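## Task

Use the probe to check three LC ports and report each one's end face as clean, dirty or damaged. Port 1: sixth block of ten counting down, fourth column of six counting from the left, top hole (1 of 4). Port 2: same column and block, hole 2 of 4. Port 3: sixth block of ten, column 6 of 6, hole 1 of 4. The phone displays a port's image only while the probe is fully inserted and held still. The probe must be withdrawn at the end. Disturbing or forcing other equipment may fail the task, and so does the robot falling or being left tilted. The finished_scene answer holds only the findings, comma-separated, each a port number followed by its state, e.g. answer="9clean, 8dirty".

## Robot and tools

ROBOT. A LinearBot: an omnidirectional wheeled base (about 0.85 m wide, 0.65 m long with arms parked) with a column roughly 1.7 m tall. A carriage rides the column (lift_m) and holds two identical six-joint arms, left and right, each with a two-finger gripper. Arm bases sit near 0.57 m + lift_m above the floor; carriage parts hang about 0.15 m lower. A hand reaches about 0.78 m from its shoulder but only about 0.38 m below the arm base. Hand: ~0.16 m long, 0.1 m wide (0.14 m opened). Parked arm: joints 1-6 = 0, 0.05, 0.05, 1.45, 0, 0. Cameras (672x504 images): carriage_camera, fixed, facing forward and tilted about 20 degrees down; left_wrist_camera and right_wrist_camera, looking out past the fingertips.

FRAMES. Base frame: metres, origin on the floor beneath the base centre, x forward, y left, z up. left_hand and right_hand are reported in it as the point between that hand's pads, with quat_wxyz rotating base axes into hand axes (hand z runs along the fingers, y is the opening direction). Readings tend to sit above the true hand, more so at long reach. Odometry frame is the base frame as it was at scene start; base_odometry comes from wheel turns only (slip counts as motion; heading in rad, left positive, -3.142 to 3.142, may drift a degree or two).

move. All keys optional; a call with no action just reports state and images.
- base: an object with exactly one key, each a relative offset from the base's last reported position: translate_m (forward +, -2 to 2 m), strafe_m (left +, -2 to 2 m), rotate_rad (counter-clockwise +, -6.3 to 6.3 rad).
- joints: one flat object for both arms, keyed by joint name, each an absolute target. lift_m 0 to 1 m. Per arm (left_/right_ prefix): joint1_rad -2.617 to 3.054 (yaw about vertical, 0 ahead, + to the left); joint2_rad 0 to 3.141 (shoulder: 0 upper arm back and level, 1.57 vertical, 3.14 forward level); joint3_rad 0 to 3.141 (elbow: 0 folded, 3.14 straight); joint4_rad -1.57 to 1.57 (wrist pitch, + lifts tips); joint5_rad -1.57 to 1.57 (wrist yaw, + swings tips to the right, opposite sense to joint1); joint6_rad -2.094 to 2.094 (roll about the finger axis, + clockwise viewed from the forearm); gripper_m 0 to 0.093 (pad gap in metres). Joints not named may keep pushing toward earlier targets.
- speeds: per-action caps: translate_m and strafe_m 0.02-0.5 m/s, rotate_rad 0.05-1.57 rad/s, lift_m 0.08-0.25 m/s (top of range is default).
- min_time_s: 0.1-8 s, the shortest duration for each arm and gripper motion; it gives straighter, gentler arm paths.
- cameras: list of carriage_camera, left_wrist_camera, right_wrist_camera or all; omitted/null means all, [] none.
An action lasts at most 15 s; base drives end with time_out after 14 s. Unknown keys make a call invalid; out-of-range values get it refused, and a refusal (or a stop during a call) cancels the remaining move, wait and finished_scene calls in the same reply.

wait: seconds 0-10, plus cameras; the robot keeps its last command. zoom_image: camera plus region [x0, y0, x1, y1] in image pixels from the top-left, at most 504x504; only cameras in the latest images. read_manual: licence text only. finished_scene: scene (the current scene number) and answer (the findings string, or unknown); irreversible.

RESULTS. State includes joint_positions, left_hand/right_hand, base_odometry, motor_effort in percent of maximum (bracket = peak in last action), joint torques (N m, arm joints 1-3 wrap at ±28), base_status and joint_status, a move line (done or worst status), and a pictures line naming image order. Statuses: done; off_target (stopped short, may still push); contact_stop or time_out (target dropped, holding); not_followed (arm target withheld because the arms would nearly touch; recover by sending one arm its current readings with joint1 turned away, then the other); limit_stop_at_motor_heat (resend). on_its_own lists uncommanded behaviour. MOTOR HOT warns at 75 °C; an OVER-TEMPERATURE FAULT at 100 °C drops that arm for 30-60 s. Images may lag the state slightly. The robot keeps acting while you think.

AVOID. Arms left stretched out heat up; park them when idle. Never let the arms hit or squeeze each other. The robot tips easily with the carriage high, arms extended or pushing; only images reveal a lean. Don't reverse under a table edge. Arms have no contact stop and keep pressing, then spring free; insert the probe gently with min_time_s and low speeds, and don't bump the panel or other cables. If a drive is stopped against something, back off about 0.2 m. The phone shows a port only when the probe is fully seated and motionless, so wait briefly before reading it, and withdraw the probe before finishing.

Each tool is called by a JSON object that holds its "api" and its "payload".

## Session

{"api": "move", "payload": {}}

Scene clock: 0.00 s.
Joint torques (N m): no reading
base_odometry: x=+0.000 y=+0.000 heading=+0.000
base_status: not commanded
joint_positions: lift_m=+0.024 left_joint1_rad=-0.576 left_joint2_rad=+1.221 left_joint3_rad=+0.841 left_joint4_rad=+0.535 left_joint5_rad=+0.198 left_joint6_rad=-0.034 left_gripper_m=+0.09396 right_joint1_rad=+0.459 right_joint2_rad=+1.200 right_joint3_rad=+0.788 right_joint4_rad=+0.367 right_joint5_rad=+0.484 right_joint6_rad=-0.003 right_gripper_m=+0.04652
joint_status: not commanded
motor_effort: lift_m=+31 drive_wheels=+1
left_hand: x=+0.5596 y=+0.0387 z=+0.9743 quat_wxyz=(+0.702, +0.246, +0.603, -0.288) (m; base frame)
right_hand: x=+0.6197 y=-0.1902 z=+0.9165 quat_wxyz=(+0.692, +0.000, +0.721, -0.017) (m; base frame)
pictures: carriage_camera, left_wrist_camera, right_wrist_camera

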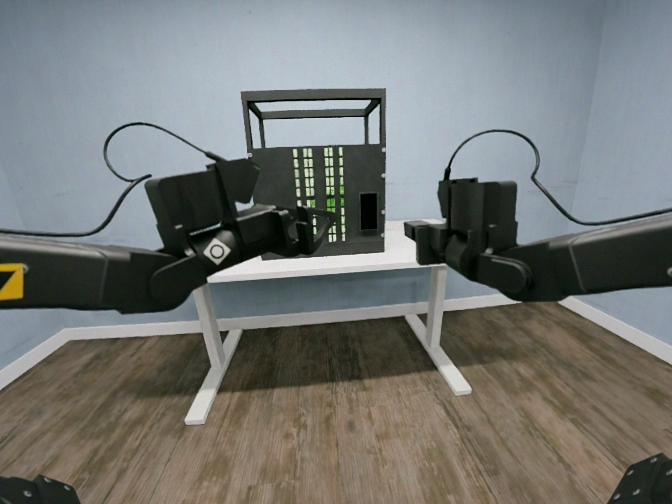

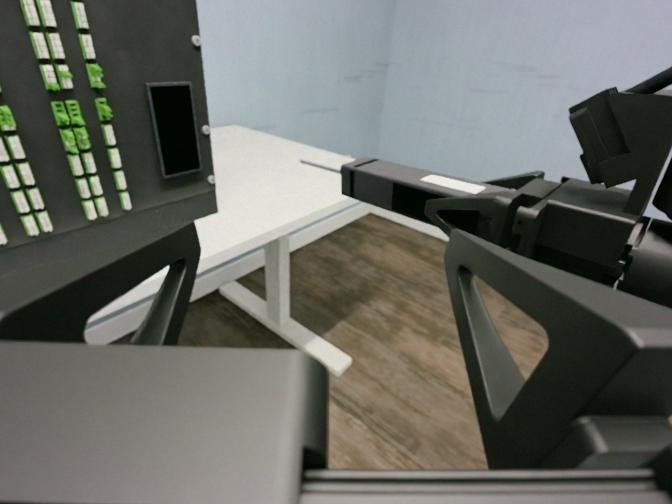

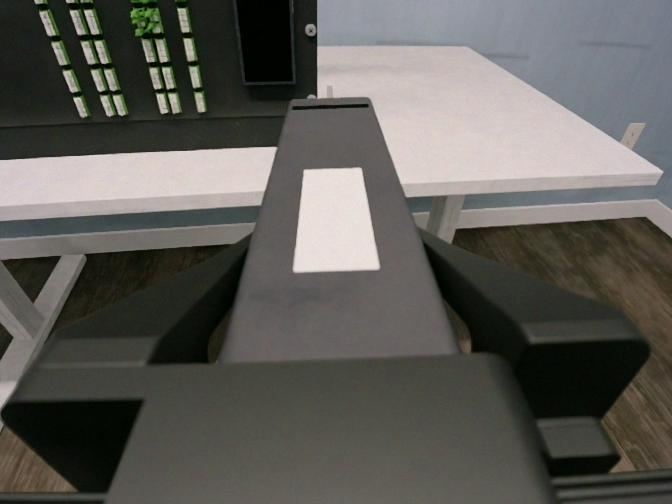

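{"api": "zoom_image", "payload": {"camera": "carriage_camera", "region": [230, 80, 410, 270]}}

{"api": "zoom_image", "payload": {"camera": "left_wrist_camera", "region": [0, 0, 500, 300]}}

{"api": "zoom_image", "payload": {"camera": "right_wrist_camera", "region": [0, 0, 500, 300]}}

Scaled by 2.653.

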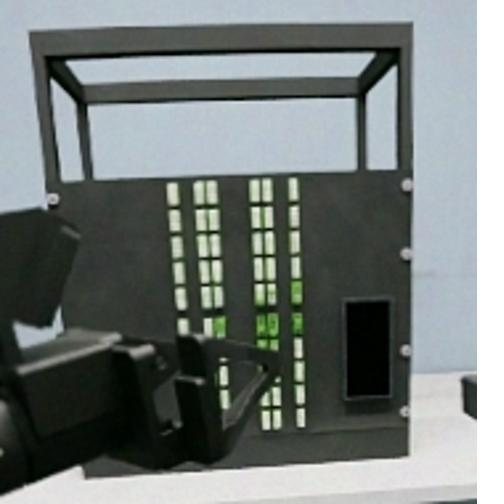

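Scaled by 1.008.

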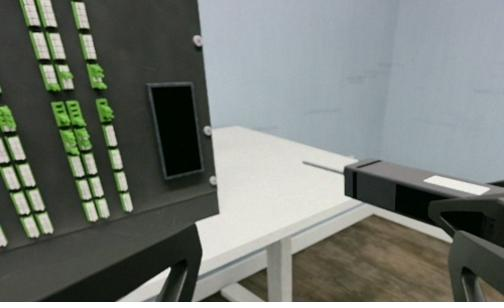

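Scaled by 1.008.

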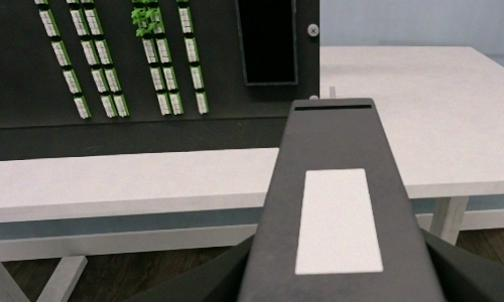

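{"api": "zoom_image", "payload": {"camera": "right_wrist_camera", "region": [230, 40, 430, 190]}}

{"api": "zoom_image", "payload": {"camera": "left_wrist_camera", "region": [280, 130, 540, 320]}}

{"api": "zoom_image", "payload": {"camera": "left_wrist_camera", "region": [0, 0, 220, 240]}}

Scaled by 2.520.

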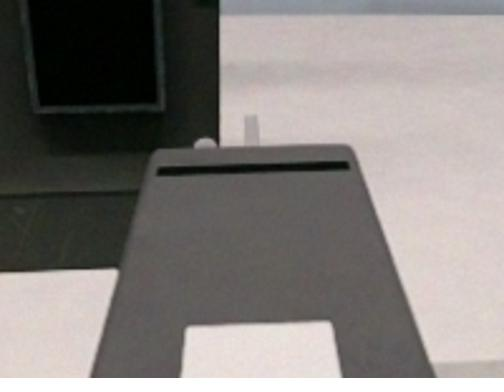

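Scaled by 1.938.

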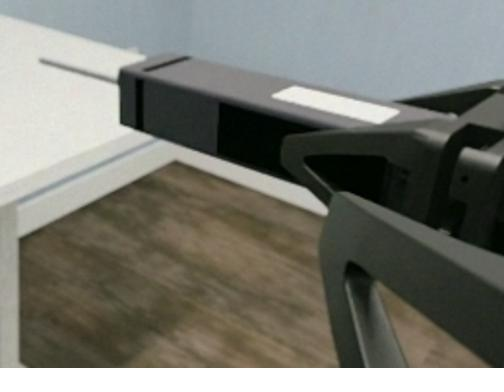

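Scaled by 2.100.

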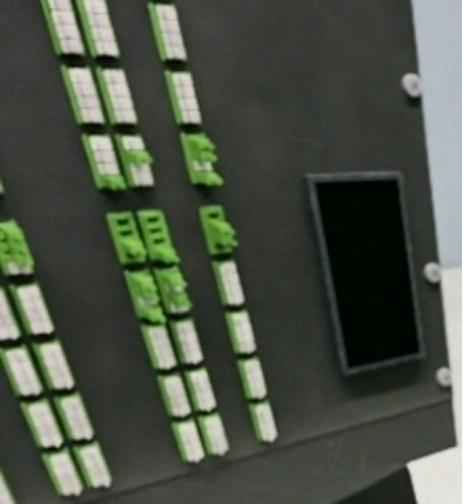

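{"api": "move", "payload": {"joints": {"left_joint1_rad":0,"left_joint2_rad":0.05,"left_joint3_rad":0.05,"left_joint4_rad":1.45,"left_joint5_rad":0,"left_joint6_rad":0}, "min_time_s": 3}}

{"api": "zoom_image", "payload": {"camera": "carriage_camera", "region": [230, 80, 410, 270]}}

Scene clock: 31.57 s.
Joint torques (N m): left_arm=[0.72 2.43 5.23 0.06 -0.28 0.17] | right_arm=[-0.35 -3.71 7.64 2.93 0.09 0.08]
move: done
base_odometry: x=+0.000 y=+0.000 heading=+0.000
base_status: not commanded
joint_positions: lift_m=+0.024 left_joint1_rad=-0.007 left_joint2_rad=+0.058 left_joint3_rad=+0.058 left_joint4_rad=+1.435 left_joint5_rad=+0.016 left_joint6_rad=-0.011 left_gripper_m=+0.09396 right_joint1_rad=+0.459 right_joint2_rad=+1.200 right_joint3_rad=+0.788 right_joint4_rad=+0.364 right_joint5_rad=+0.484 right_joint6_rad=-0.003 right_gripper_m=+0.04652
joint_status: all done
motor_effort: lift_m=+31(32) drive_wheels=+0(0)
left_hand: x=+0.2614 y=+0.2923 z=+1.0429 quat_wxyz=(+0.998, +0.008, +0.068, -0.009) (m; base frame)
right_hand: x=+0.6197 y=-0.1902 z=+0.9160 quat_wxyz=(+0.692, +0.000, +0.722, -0.017) (m; base frame)
pictures: carriage_camera, left_wrist_camera, right_wrist_camera

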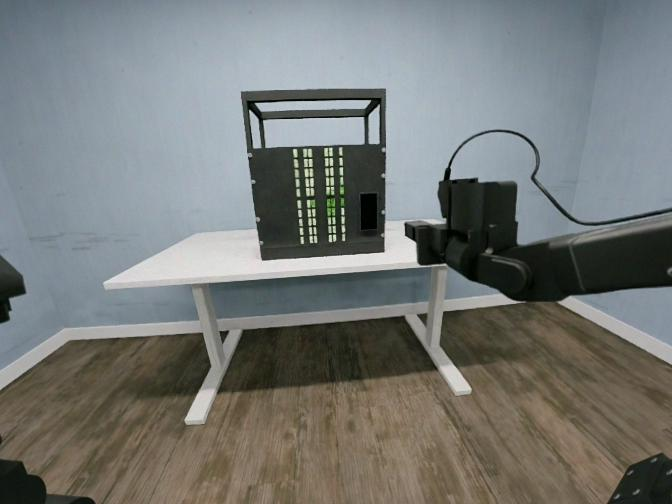

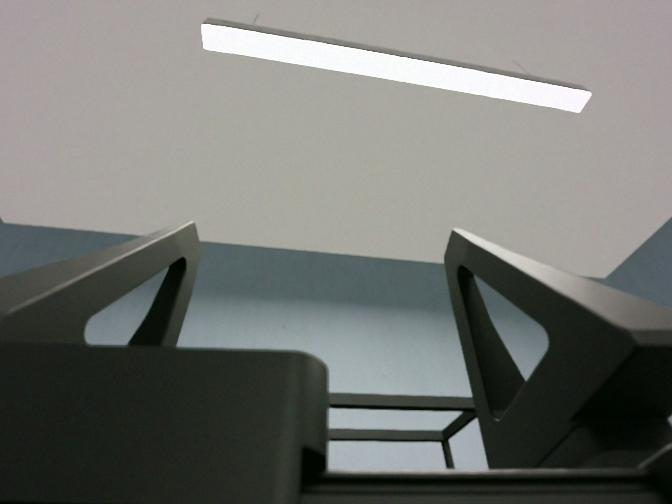

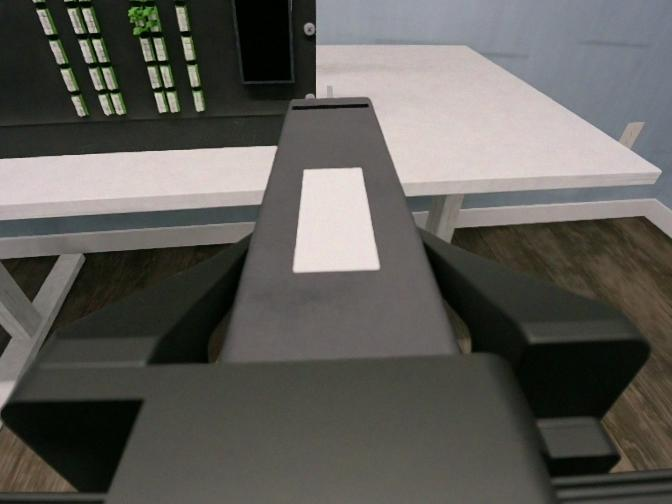

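Scaled by 2.653.

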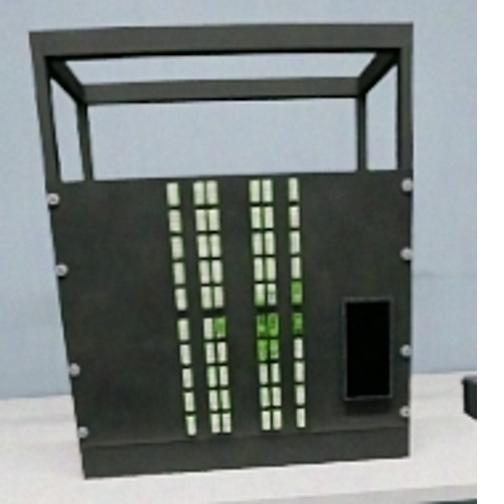

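{"api": "move", "payload": {"base": {"strafe_m":0.2}, "speeds": {"strafe_m":0.15}}}

{"api": "zoom_image", "payload": {"camera": "right_wrist_camera", "region": [200, 0, 500, 200]}}

{"api": "zoom_image", "payload": {"camera": "carriage_camera", "region": [280, 130, 460, 270]}}

Scene clock: 56.87 s.
Joint torques (N m): left_arm=[0.65 2.4 5.38 0.06 -0.25 0.17] | right_arm=[-0.32 -3.66 7.64 2.95 0.09 0.08]
move: done
base_odometry: x=+0.000 y=+0.200 heading=+0.000
base_status: done
joint_positions: lift_m=+0.024 left_joint1_rad=-0.006 left_joint2_rad=+0.058 left_joint3_rad=+0.058 left_joint4_rad=+1.437 left_joint5_rad=+0.014 left_joint6_rad=-0.010 left_gripper_m=+0.09396 right_joint1_rad=+0.459 right_joint2_rad=+1.200 right_joint3_rad=+0.788 right_joint4_rad=+0.363 right_joint5_rad=+0.483 right_joint6_rad=-0.003 right_gripper_m=+0.04652
joint_status: not commanded
motor_effort: lift_m=+31(32) drive_wheels=-2(10)
left_hand: x=+0.2609 y=+0.2927 z=+1.0430 quat_wxyz=(+0.998, +0.007, +0.067, -0.009) (m; base frame)
right_hand: x=+0.6197 y=-0.1902 z=+0.9158 quat_wxyz=(+0.691, +0.000, +0.722, -0.017) (m; base frame)
pictures: carriage_camera, left_wrist_camera, right_wrist_camera

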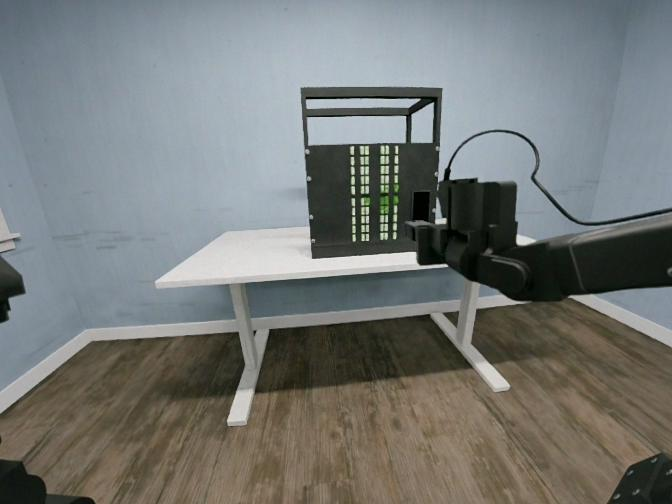

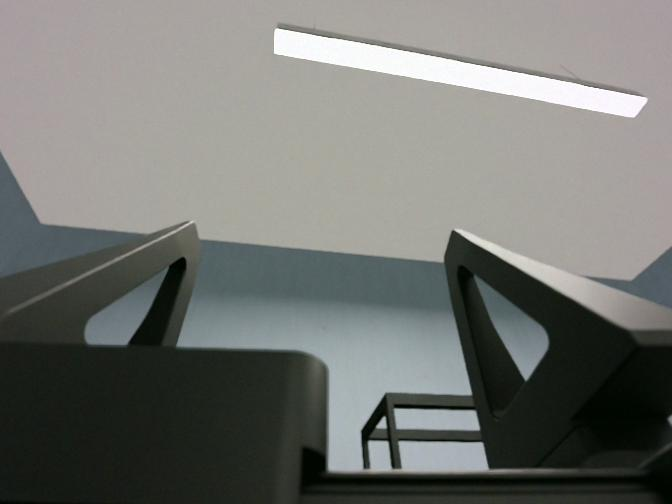

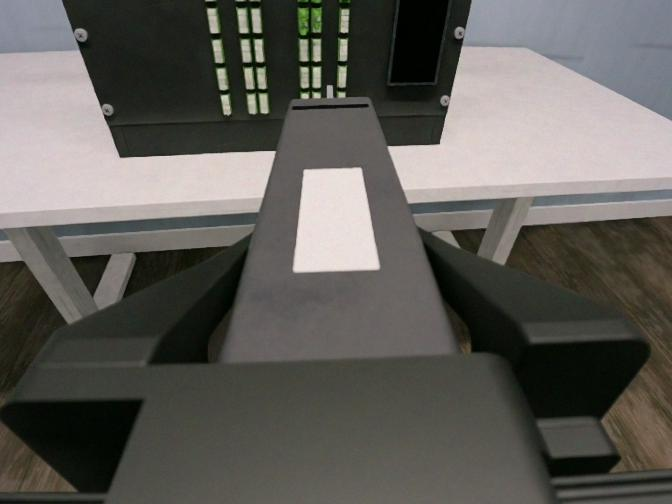

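Scaled by 1.680.

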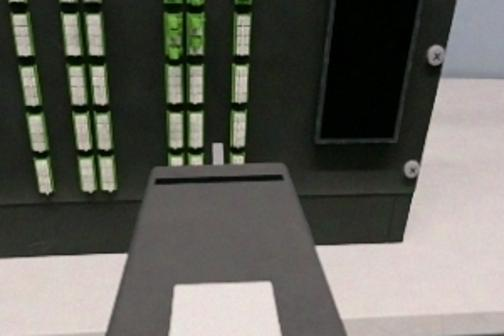

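Scaled by 2.800.

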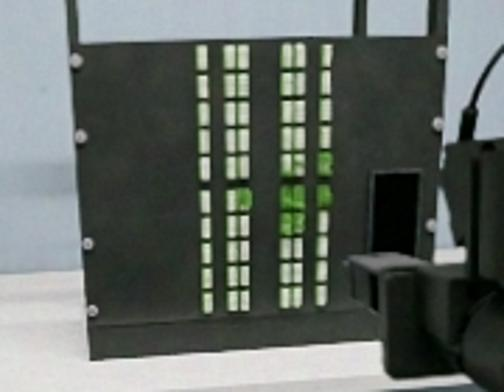

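{"api": "move", "payload": {"joints": {"lift_m":0.124}}}

{"api": "zoom_image", "payload": {"camera": "right_wrist_camera", "region": [200, 0, 500, 200]}}

{"api": "zoom_image", "payload": {"camera": "carriage_camera", "region": [280, 130, 460, 270]}}

Scene clock: 66.23 s.
Joint torques (N m): left_arm=[0.65 2.71 5.9 0.05 -0.25 0.17] | right_arm=[-0.28 -3.84 8.06 2.93 0.11 0.07]
move: done
base_odometry: x=+0.000 y=+0.200 heading=+0.000
base_status: not commanded
joint_positions: lift_m=+0.124 left_joint1_rad=-0.006 left_joint2_rad=+0.055 left_joint3_rad=+0.052 left_joint4_rad=+1.438 left_joint5_rad=+0.014 left_joint6_rad=-0.010 left_gripper_m=+0.09396 right_joint1_rad=+0.459 right_joint2_rad=+1.202 right_joint3_rad=+0.783 right_joint4_rad=+0.365 right_joint5_rad=+0.483 right_joint6_rad=-0.003 right_gripper_m=+0.04652
joint_status: all done
motor_effort: lift_m=+36(45) drive_wheels=-2(2)
left_hand: x=+0.2615 y=+0.2927 z=+1.1406 quat_wxyz=(+0.998, +0.007, +0.068, -0.009) (m; base frame)
right_hand: x=+0.6197 y=-0.1901 z=+1.0123 quat_wxyz=(+0.690, -0.001, +0.724, -0.018) (m; base frame)
pictures: carriage_camera, left_wrist_camera, right_wrist_camera

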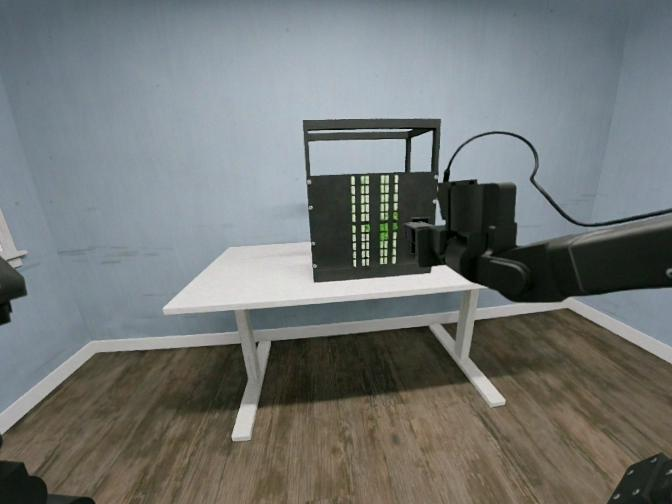

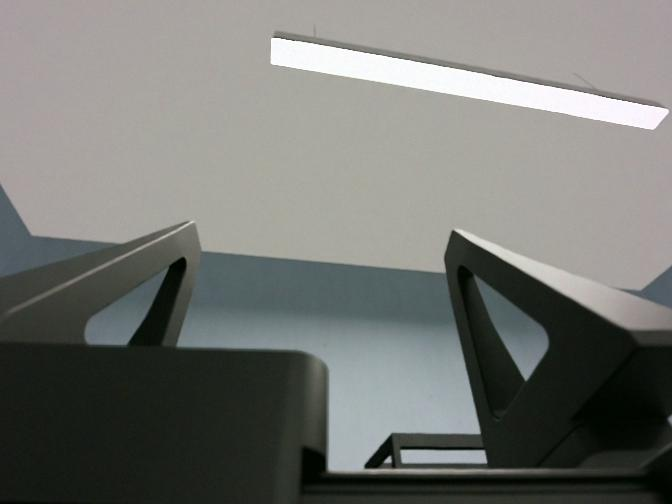

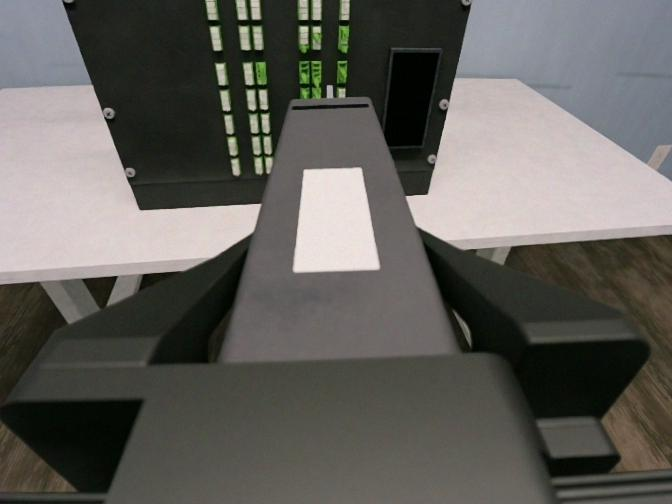

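Scaled by 1.680.

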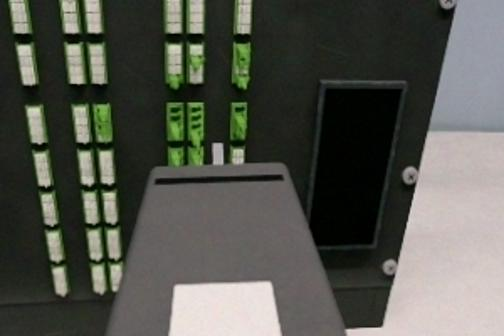

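Scaled by 2.800.

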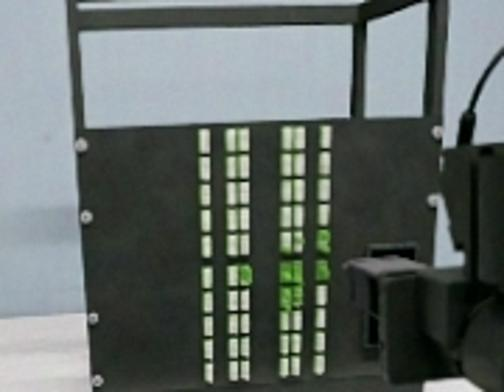

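{"api": "move", "payload": {"base": {"rotate_rad":0.12}, "speeds": {"rotate_rad":0.2}, "cameras": ["carriage_camera","right_wrist_camera"]}}

{"api": "zoom_image", "payload": {"camera": "carriage_camera", "region": [300, 160, 400, 300]}}

{"api": "zoom_image", "payload": {"camera": "carriage_camera", "region": [400, 160, 500, 300]}}

Scene clock: 133.53 s.
Joint torques (N m): left_arm=[0.64 2.76 5.89 0.04 -0.25 0.17] | right_arm=[-0.16 -3.95 7.99 3.01 0.09 0.06]
move: done
base_odometry: x=+0.000 y=+0.200 heading=+0.120
base_status: done
joint_positions: lift_m=+0.124 left_joint1_rad=-0.006 left_joint2_rad=+0.055 left_joint3_rad=+0.052 left_joint4_rad=+1.440 left_joint5_rad=+0.014 left_joint6_rad=-0.010 left_gripper_m=+0.09396 right_joint1_rad=+0.460 right_joint2_rad=+1.202 right_joint3_rad=+0.783 right_joint4_rad=+0.360 right_joint5_rad=+0.482 right_joint6_rad=-0.003 right_gripper_m=+0.04652
joint_status: not commanded
motor_effort: lift_m=+36(37) drive_wheels=-4(7)
left_hand: x=+0.2610 y=+0.2927 z=+1.1406 quat_wxyz=(+0.998, +0.007, +0.067, -0.009) (m; base frame)
right_hand: x=+0.6196 y=-0.1897 z=+1.0113 quat_wxyz=(+0.688, -0.003, +0.725, -0.018) (m; base frame)
pictures: carriage_camera, right_wrist_camera

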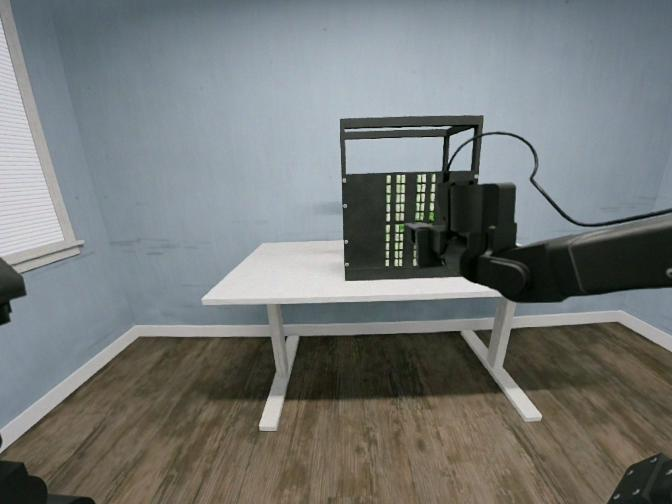

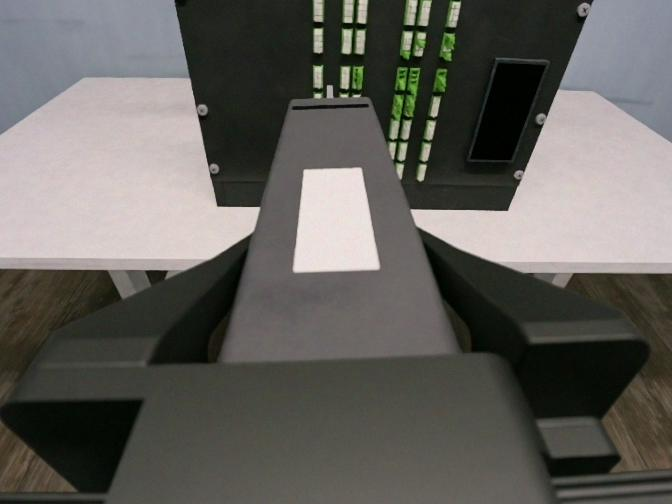

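Scaled by 3.600.

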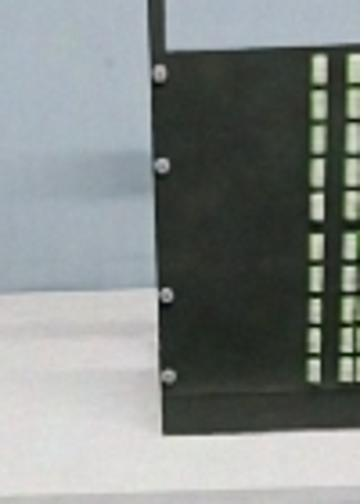

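Scaled by 3.600.

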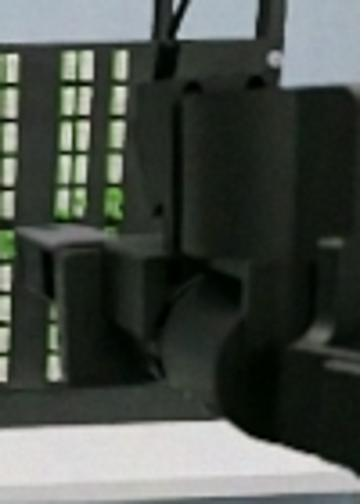

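{"api": "move", "payload": {"joints": {"right_joint1_rad":-0.6,"right_joint2_rad":0.6,"right_joint3_rad":0.4,"right_joint4_rad":0.8,"right_joint5_rad":0,"right_joint6_rad":0}, "min_time_s": 4, "base": {"strafe_m":-0.18}, "speeds": {"strafe_m":0.15}, "cameras": ["carriage_camera","right_wrist_camera"]}}

{"api": "zoom_image", "payload": {"camera": "carriage_camera", "region": [260, 160, 360, 300]}}

{"api": "zoom_image", "payload": {"camera": "carriage_camera", "region": [340, 160, 440, 300]}}

Scene clock: 175.37 s.
Joint torques (N m): left_arm=[0.61 2.71 5.96 0.03 -0.23 0.16] | right_arm=[-0.91 -0.88 7.08 2.69 0.01 0.09]
move: off_target
base_odometry: x=+0.022 y=+0.022 heading=+0.121
base_status: done
joint_positions: lift_m=+0.124 left_joint1_rad=-0.005 left_joint2_rad=+0.055 left_joint3_rad=+0.052 left_joint4_rad=+1.440 left_joint5_rad=+0.013 left_joint6_rad=-0.010 left_gripper_m=+0.09396 right_joint1_rad=-0.594 right_joint2_rad=+0.616 right_joint3_rad=+0.403 right_joint4_rad=+0.730 right_joint5_rad=+0.010 right_joint6_rad=-0.003 right_gripper_m=+0.04652
joint_status: right_joint4_rad off_target (ended at +0.730, target +0.800); the others done
motor_effort: lift_m=+37(37) drive_wheels=-7(12)
left_hand: x=+0.2610 y=+0.2929 z=+1.1406 quat_wxyz=(+0.998, +0.006, +0.067, -0.008) (m; base frame)
right_hand: x=+0.4496 y=-0.4481 z=+1.1044 quat_wxyz=(+0.826, +0.151, +0.479, -0.257) (m; base frame)
pictures: carriage_camera, right_wrist_camera

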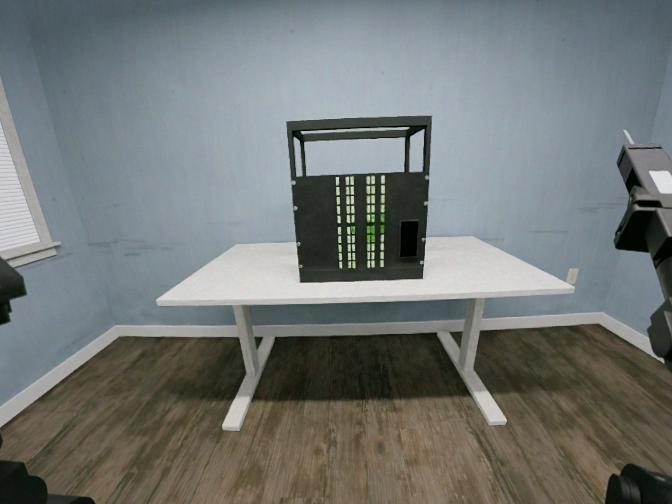

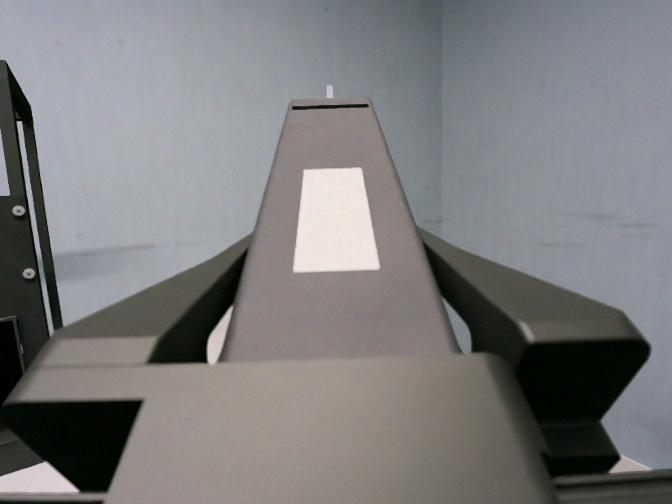

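Scaled by 3.600.

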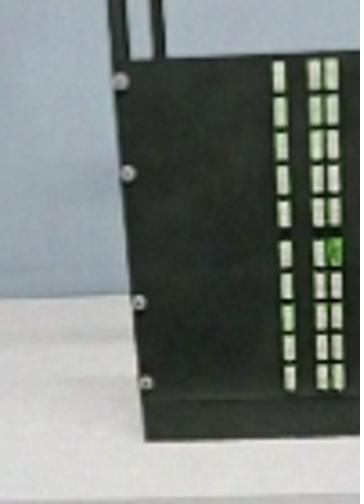

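Scaled by 3.600.

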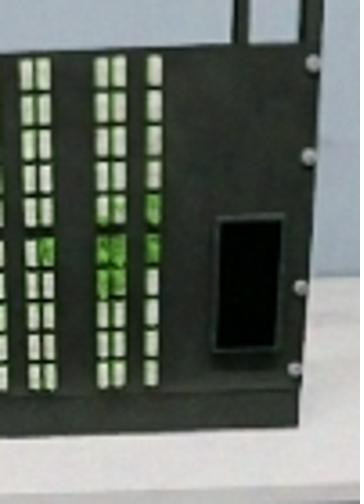

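{"api": "move", "payload": {"joints": {"right_joint1_rad":0.654,"right_joint2_rad":1.718,"right_joint3_rad":0.656,"right_joint4_rad":1.062,"right_joint5_rad":0.654,"right_joint6_rad":0}, "min_time_s": 4, "cameras": ["carriage_camera","right_wrist_camera"]}}

{"api": "zoom_image", "payload": {"camera": "right_wrist_camera", "region": [180, 0, 480, 200]}}

Scene clock: 233.80 s.
Joint torques (N m): left_arm=[0.55 2.7 5.96 0.05 -0.24 0.17] | right_arm=[0.18 -5.65 8.85 3 0.26 0.11]
move: off_target
base_odometry: x=+0.022 y=+0.022 heading=+0.121
base_status: not commanded
joint_positions: lift_m=+0.124 left_joint1_rad=-0.005 left_joint2_rad=+0.055 left_joint3_rad=+0.052 left_joint4_rad=+1.440 left_joint5_rad=+0.013 left_joint6_rad=-0.010 left_gripper_m=+0.09396 right_joint1_rad=+0.649 right_joint2_rad=+1.709 right_joint3_rad=+0.617 right_joint4_rad=+0.995 right_joint5_rad=+0.640 right_joint6_rad=-0.003 right_gripper_m=+0.04652
joint_status: right_joint4_rad off_target (ended at +0.995, target +1.062); the others done
motor_effort: lift_m=+36(37) drive_wheels=-7(7)
left_hand: x=+0.2610 y=+0.2929 z=+1.1406 quat_wxyz=(+0.998, +0.006, +0.067, -0.008) (m; base frame)
right_hand: x=+0.6340 y=-0.1152 z=+0.8744 quat_wxyz=(+0.679, -0.025, +0.734, -0.019) (m; base frame)
pictures: carriage_camera, right_wrist_camera

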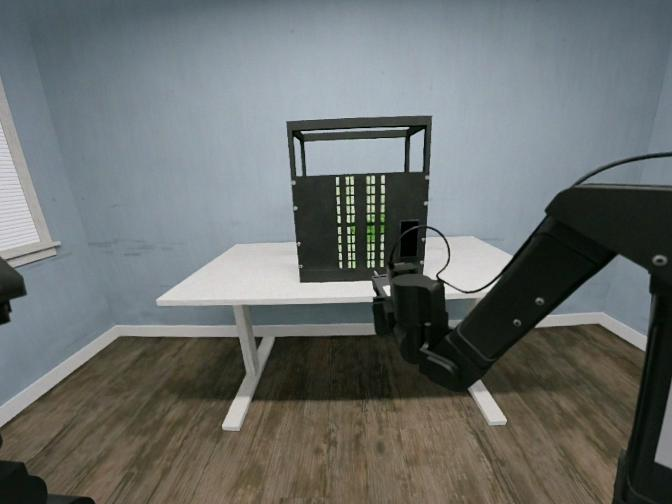

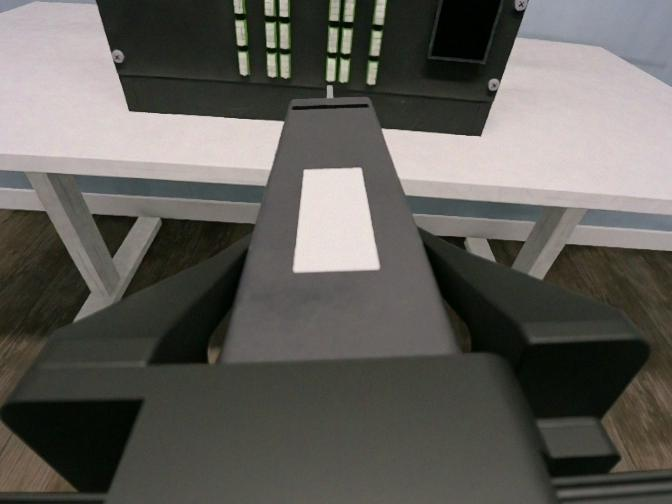

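Scaled by 1.680.

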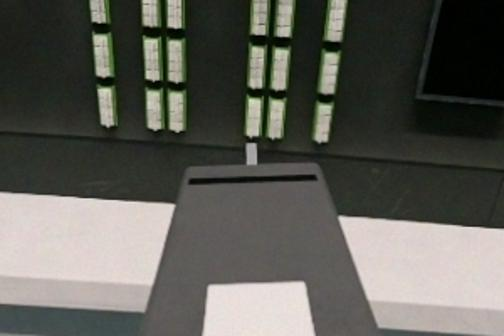

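{"api": "move", "payload": {"joints": {"right_joint1_rad":0.659,"right_joint2_rad":1.727,"right_joint3_rad":0.696,"right_joint4_rad":1.129,"right_joint5_rad":0.664,"right_joint6_rad":0}, "min_time_s": 1.5, "base": {"translate_m":0.1}, "speeds": {"translate_m":0.1}, "cameras": ["carriage_camera","right_wrist_camera"]}}

{"api": "zoom_image", "payload": {"camera": "right_wrist_camera", "region": [180, 0, 480, 200]}}

Scene clock: 251.87 s.
Joint torques (N m): left_arm=[0.55 2.71 5.97 0.05 -0.26 0.16] | right_arm=[0.47 -5.87 8.84 2.96 0.18 0.09]
move: off_target
base_odometry: x=+0.121 y=+0.033 heading=+0.120
base_status: done
joint_positions: lift_m=+0.124 left_joint1_rad=-0.005 left_joint2_rad=+0.055 left_joint3_rad=+0.052 left_joint4_rad=+1.443 left_joint5_rad=+0.013 left_joint6_rad=-0.010 left_gripper_m=+0.09396 right_joint1_rad=+0.652 right_joint2_rad=+1.718 right_joint3_rad=+0.657 right_joint4_rad=+1.064 right_joint5_rad=+0.653 right_joint6_rad=-0.003 right_gripper_m=+0.04652
joint_status: right_joint4_rad off_target (ended at +1.064, target +1.129); the others done
motor_effort: lift_m=+35(37) drive_wheels=-4(8)
left_hand: x=+0.2602 y=+0.2929 z=+1.1407 quat_wxyz=(+0.998, +0.006, +0.065, -0.008) (m; base frame)
right_hand: x=+0.6409 y=-0.1108 z=+0.9006 quat_wxyz=(+0.708, +0.000, +0.706, -0.001) (m; base frame)
pictures: carriage_camera, right_wrist_camera

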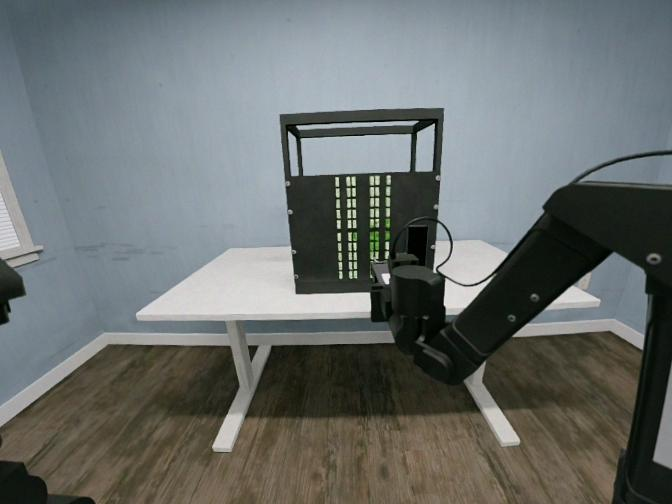

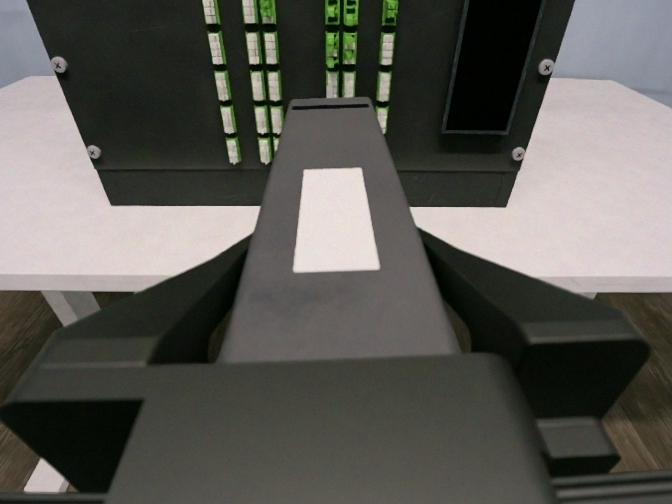

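Scaled by 1.680.

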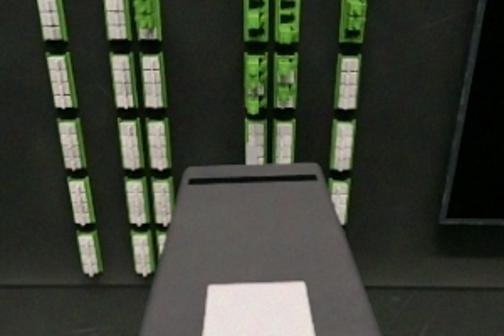

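{"api": "zoom_image", "payload": {"camera": "right_wrist_camera", "region": [280, 0, 440, 110]}}

Scaled by 3.150.

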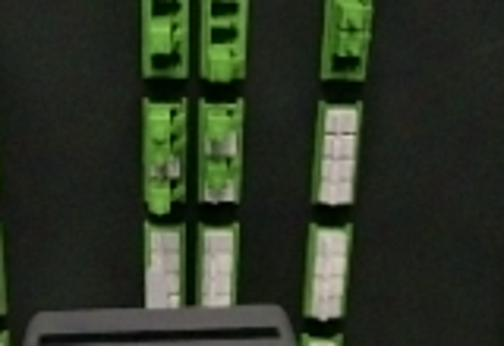

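{"api": "move", "payload": {"joints": {"right_joint1_rad":0.750,"right_joint2_rad":1.621,"right_joint3_rad":0.574,"right_joint4_rad":1.143,"right_joint5_rad":0.754,"right_joint6_rad":0}, "min_time_s": 2, "cameras": []}}

{"api": "move", "payload": {"joints": {"left_joint1_rad":-0.308,"left_joint2_rad":2.508,"left_joint3_rad":1.74,"left_joint4_rad":1.35,"left_joint5_rad":0.76,"left_joint6_rad":0}, "min_time_s": 5, "base": {"translate_m":0.06}, "speeds": {"translate_m":0.1}}}

Scene clock: 340.77 s.
Joint torques (N m): left_arm=[0.54 2.73 5.97 -0.02 -0.25 0.17] | right_arm=[0.21 -9.69 5.29 2.89 0.17 0.1]
move: off_target
base_odometry: x=+0.121 y=+0.033 heading=+0.120
base_status: not commanded
joint_positions: lift_m=+0.124 left_joint1_rad=-0.005 left_joint2_rad=+0.055 left_joint3_rad=+0.052 left_joint4_rad=+1.443 left_joint5_rad=+0.013 left_joint6_rad=-0.010 left_gripper_m=+0.09396 right_joint1_rad=+0.744 right_joint2_rad=+1.663 right_joint3_rad=+0.577 right_joint4_rad=+1.080 right_joint5_rad=+0.743 right_joint6_rad=-0.003 right_gripper_m=+0.04652
joint_status: right_joint4_rad off_target (ended at +1.080, target +1.143); the others done
motor_effort: lift_m=+36(37) drive_wheels=-4(4)
left_hand: x=+0.2602 y=+0.2929 z=+1.1407 quat_wxyz=(+0.998, +0.006, +0.065, -0.008) (m; base frame)
right_hand: x=+0.6087 y=-0.1016 z=+0.8962 quat_wxyz=(+0.706, -0.003, +0.709, -0.002) (m; base frame)
pictures: none
No camera images: "cameras" was empty.

Scene clock: 346.07 s.
Joint torques (N m): left_arm=[-0.55 -11.29 10.59 1.34 -0.15 0.14] | right_arm=[-0.03 -9.48 5.34 2.84 0.14 0.11]
move: done
base_odometry: x=+0.181 y=+0.040 heading=+0.120
base_status: done
joint_positions: lift_m=+0.124 left_joint1_rad=-0.301 left_joint2_rad=+2.496 left_joint3_rad=+1.704 left_joint4_rad=+1.354 left_joint5_rad=+0.745 left_joint6_rad=-0.010 left_gripper_m=+0.09396 right_joint1_rad=+0.747 right_joint2_rad=+1.661 right_joint3_rad=+0.577 right_joint4_rad=+1.084 right_joint5_rad=+0.748 right_joint6_rad=-0.003 right_gripper_m=+0.04652
joint_status: all done
motor_effort: lift_m=+37(37) drive_wheels=-4(10)
left_hand: x=+0.7797 y=+0.0017 z=+0.9567 quat_wxyz=(+0.778, +0.381, +0.399, -0.300) (m; base frame)
right_hand: x=+0.6081 y=-0.1017 z=+0.8979 quat_wxyz=(+0.707, +0.000, +0.707, -0.001) (m; base frame)
pictures: carriage_camera, left_wrist_camera, right_wrist_camera

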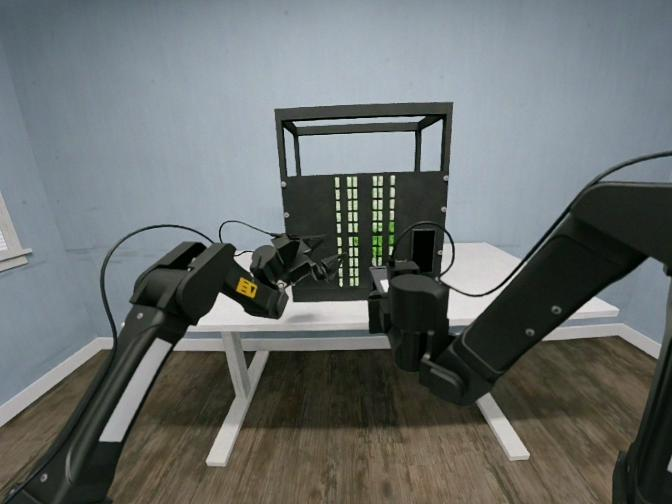

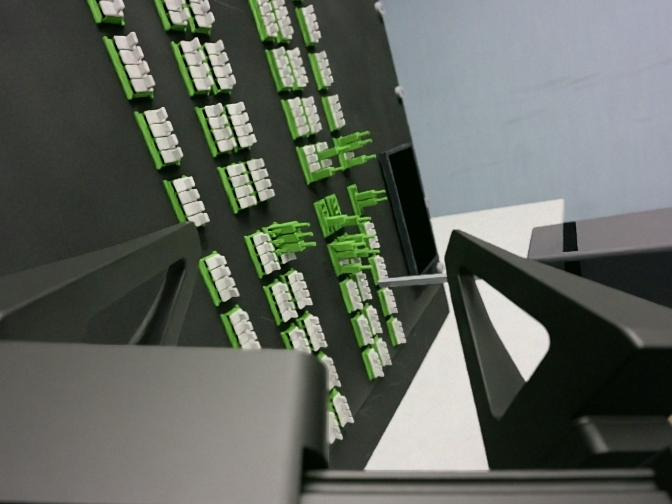

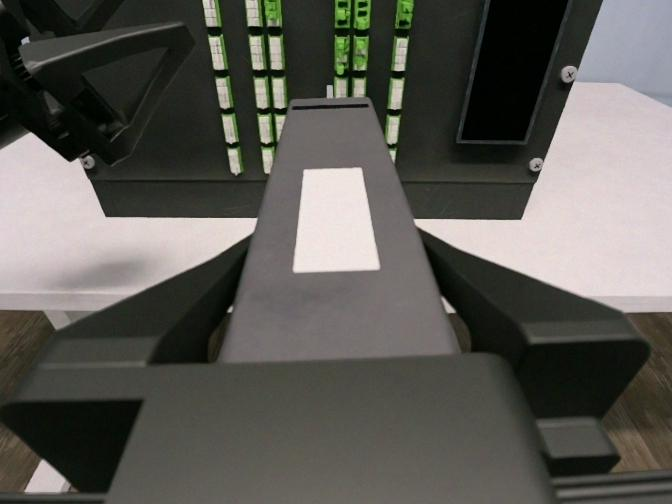

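{"api": "zoom_image", "payload": {"camera": "left_wrist_camera", "region": [230, 120, 470, 300]}}

Scaled by 2.100.

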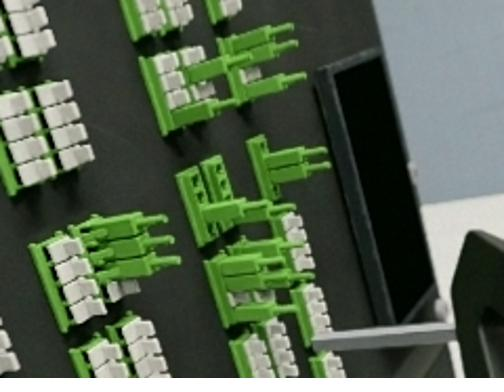

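{"api": "zoom_image", "payload": {"camera": "left_wrist_camera", "region": [350, 230, 470, 320]}}

{"api": "zoom_image", "payload": {"camera": "right_wrist_camera", "region": [290, 0, 430, 110]}}

Scaled by 4.200.

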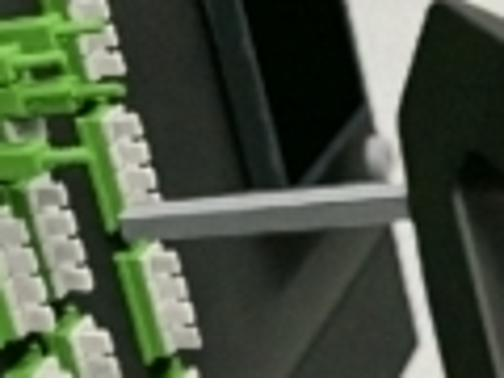

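Scaled by 3.600.

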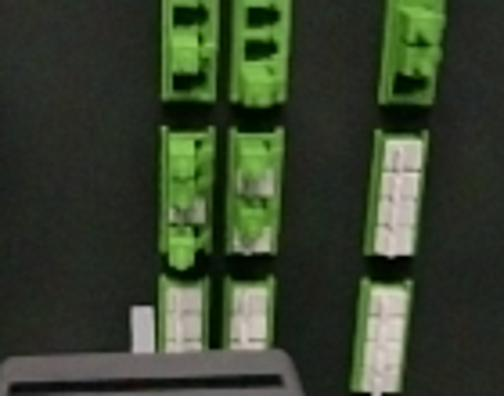

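{"api": "move", "payload": {"base": {"translate_m":-0.04}, "speeds": {"translate_m":0.05}, "cameras": []}}

{"api": "move", "payload": {"base": {"strafe_m":-0.008}, "joints": {"lift_m":0.169}, "speeds": {"strafe_m":0.03,"lift_m":0.08}, "cameras": ["left_wrist_camera","right_wrist_camera"]}}

{"api": "zoom_image", "payload": {"camera": "right_wrist_camera", "region": [290, 0, 430, 110]}}

{"api": "zoom_image", "payload": {"camera": "left_wrist_camera", "region": [250, 120, 470, 300]}}

Scene clock: 440.53 s.
Joint torques (N m): left_arm=[-0.43 -11.26 10.5 1.36 -0.17 0.13] | right_arm=[-0.27 -9.5 5.46 2.84 0.15 0.11]
move: done
base_odometry: x=+0.141 y=+0.035 heading=+0.120
base_status: done
joint_positions: lift_m=+0.124 left_joint1_rad=-0.302 left_joint2_rad=+2.496 left_joint3_rad=+1.705 left_joint4_rad=+1.351 left_joint5_rad=+0.747 left_joint6_rad=-0.010 left_gripper_m=+0.09396 right_joint1_rad=+0.748 right_joint2_rad=+1.661 right_joint3_rad=+0.577 right_joint4_rad=+1.085 right_joint5_rad=+0.749 right_joint6_rad=-0.003 right_gripper_m=+0.04652
joint_status: not commanded
motor_effort: lift_m=+35(37) drive_wheels=+0(12)
left_hand: x=+0.7794 y=+0.0006 z=+0.9562 quat_wxyz=(+0.777, +0.381, +0.400, -0.301) (m; base frame)
right_hand: x=+0.6077 y=-0.1010 z=+0.8982 quat_wxyz=(+0.708, +0.000, +0.707, -0.001) (m; base frame)
pictures: none
No camera images: "cameras" was empty.

Scene clock: 441.50 s.
Joint torques (N m): left_arm=[0.18 -11.78 9.81 1.41 -0.18 0.14] | right_arm=[-0.31 -8.94 5.52 2.83 0.11 0.1]
move: done
base_odometry: x=+0.142 y=+0.028 heading=+0.120
base_status: done
joint_positions: lift_m=+0.169 left_joint1_rad=-0.307 left_joint2_rad=+2.502 left_joint3_rad=+1.711 left_joint4_rad=+1.347 left_joint5_rad=+0.747 left_joint6_rad=-0.010 left_gripper_m=+0.09396 right_joint1_rad=+0.750 right_joint2_rad=+1.656 right_joint3_rad=+0.574 right_joint4_rad=+1.090 right_joint5_rad=+0.751 right_joint6_rad=-0.003 right_gripper_m=+0.04652
joint_status: all done
motor_effort: lift_m=+36(42) drive_wheels=+3(6)
left_hand: x=+0.7793 y=-0.0024 z=+0.9995 quat_wxyz=(+0.776, +0.382, +0.400, -0.303) (m; base frame)
right_hand: x=+0.6068 y=-0.1017 z=+0.9446 quat_wxyz=(+0.709, +0.001, +0.705, +0.000) (m; base frame)
pictures: left_wrist_camera, right_wrist_camera

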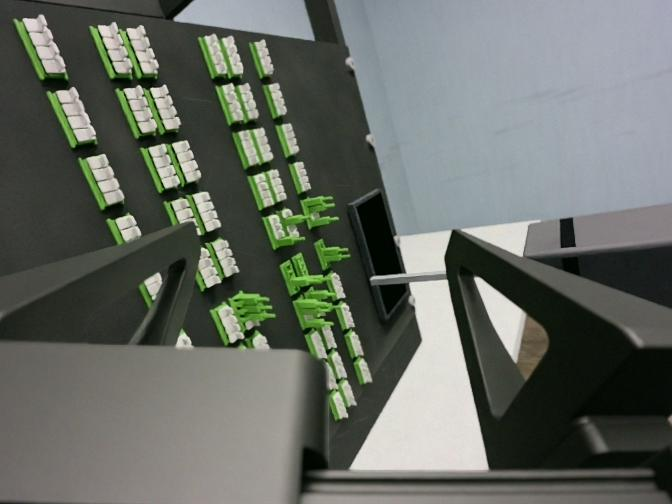

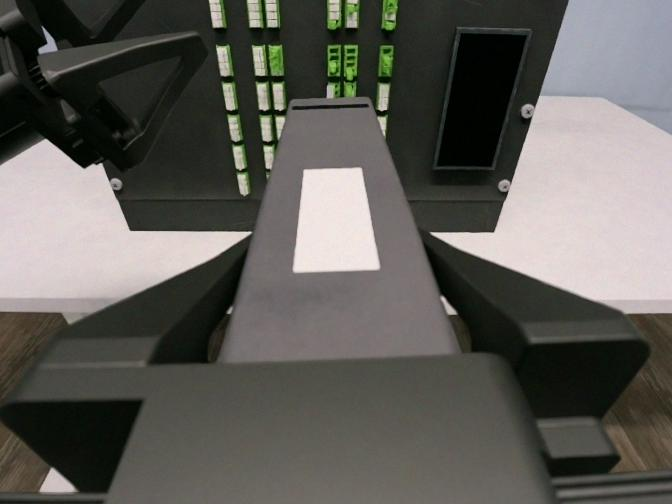

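Scaled by 3.600.

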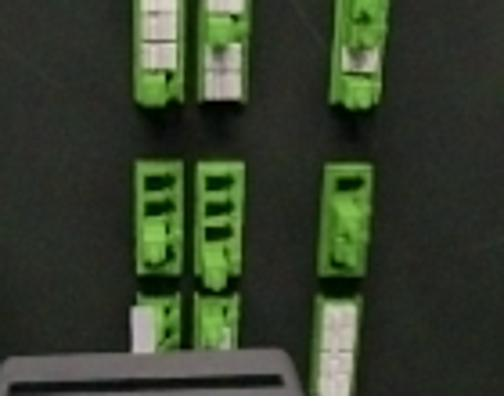

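Scaled by 2.291.

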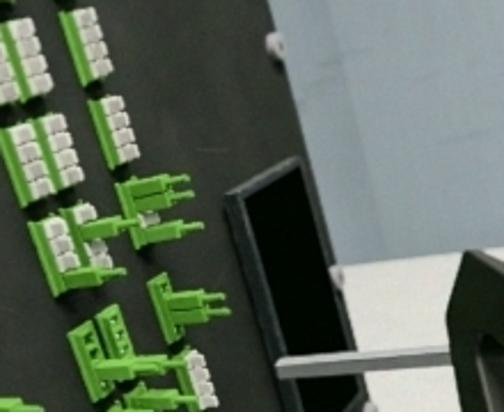

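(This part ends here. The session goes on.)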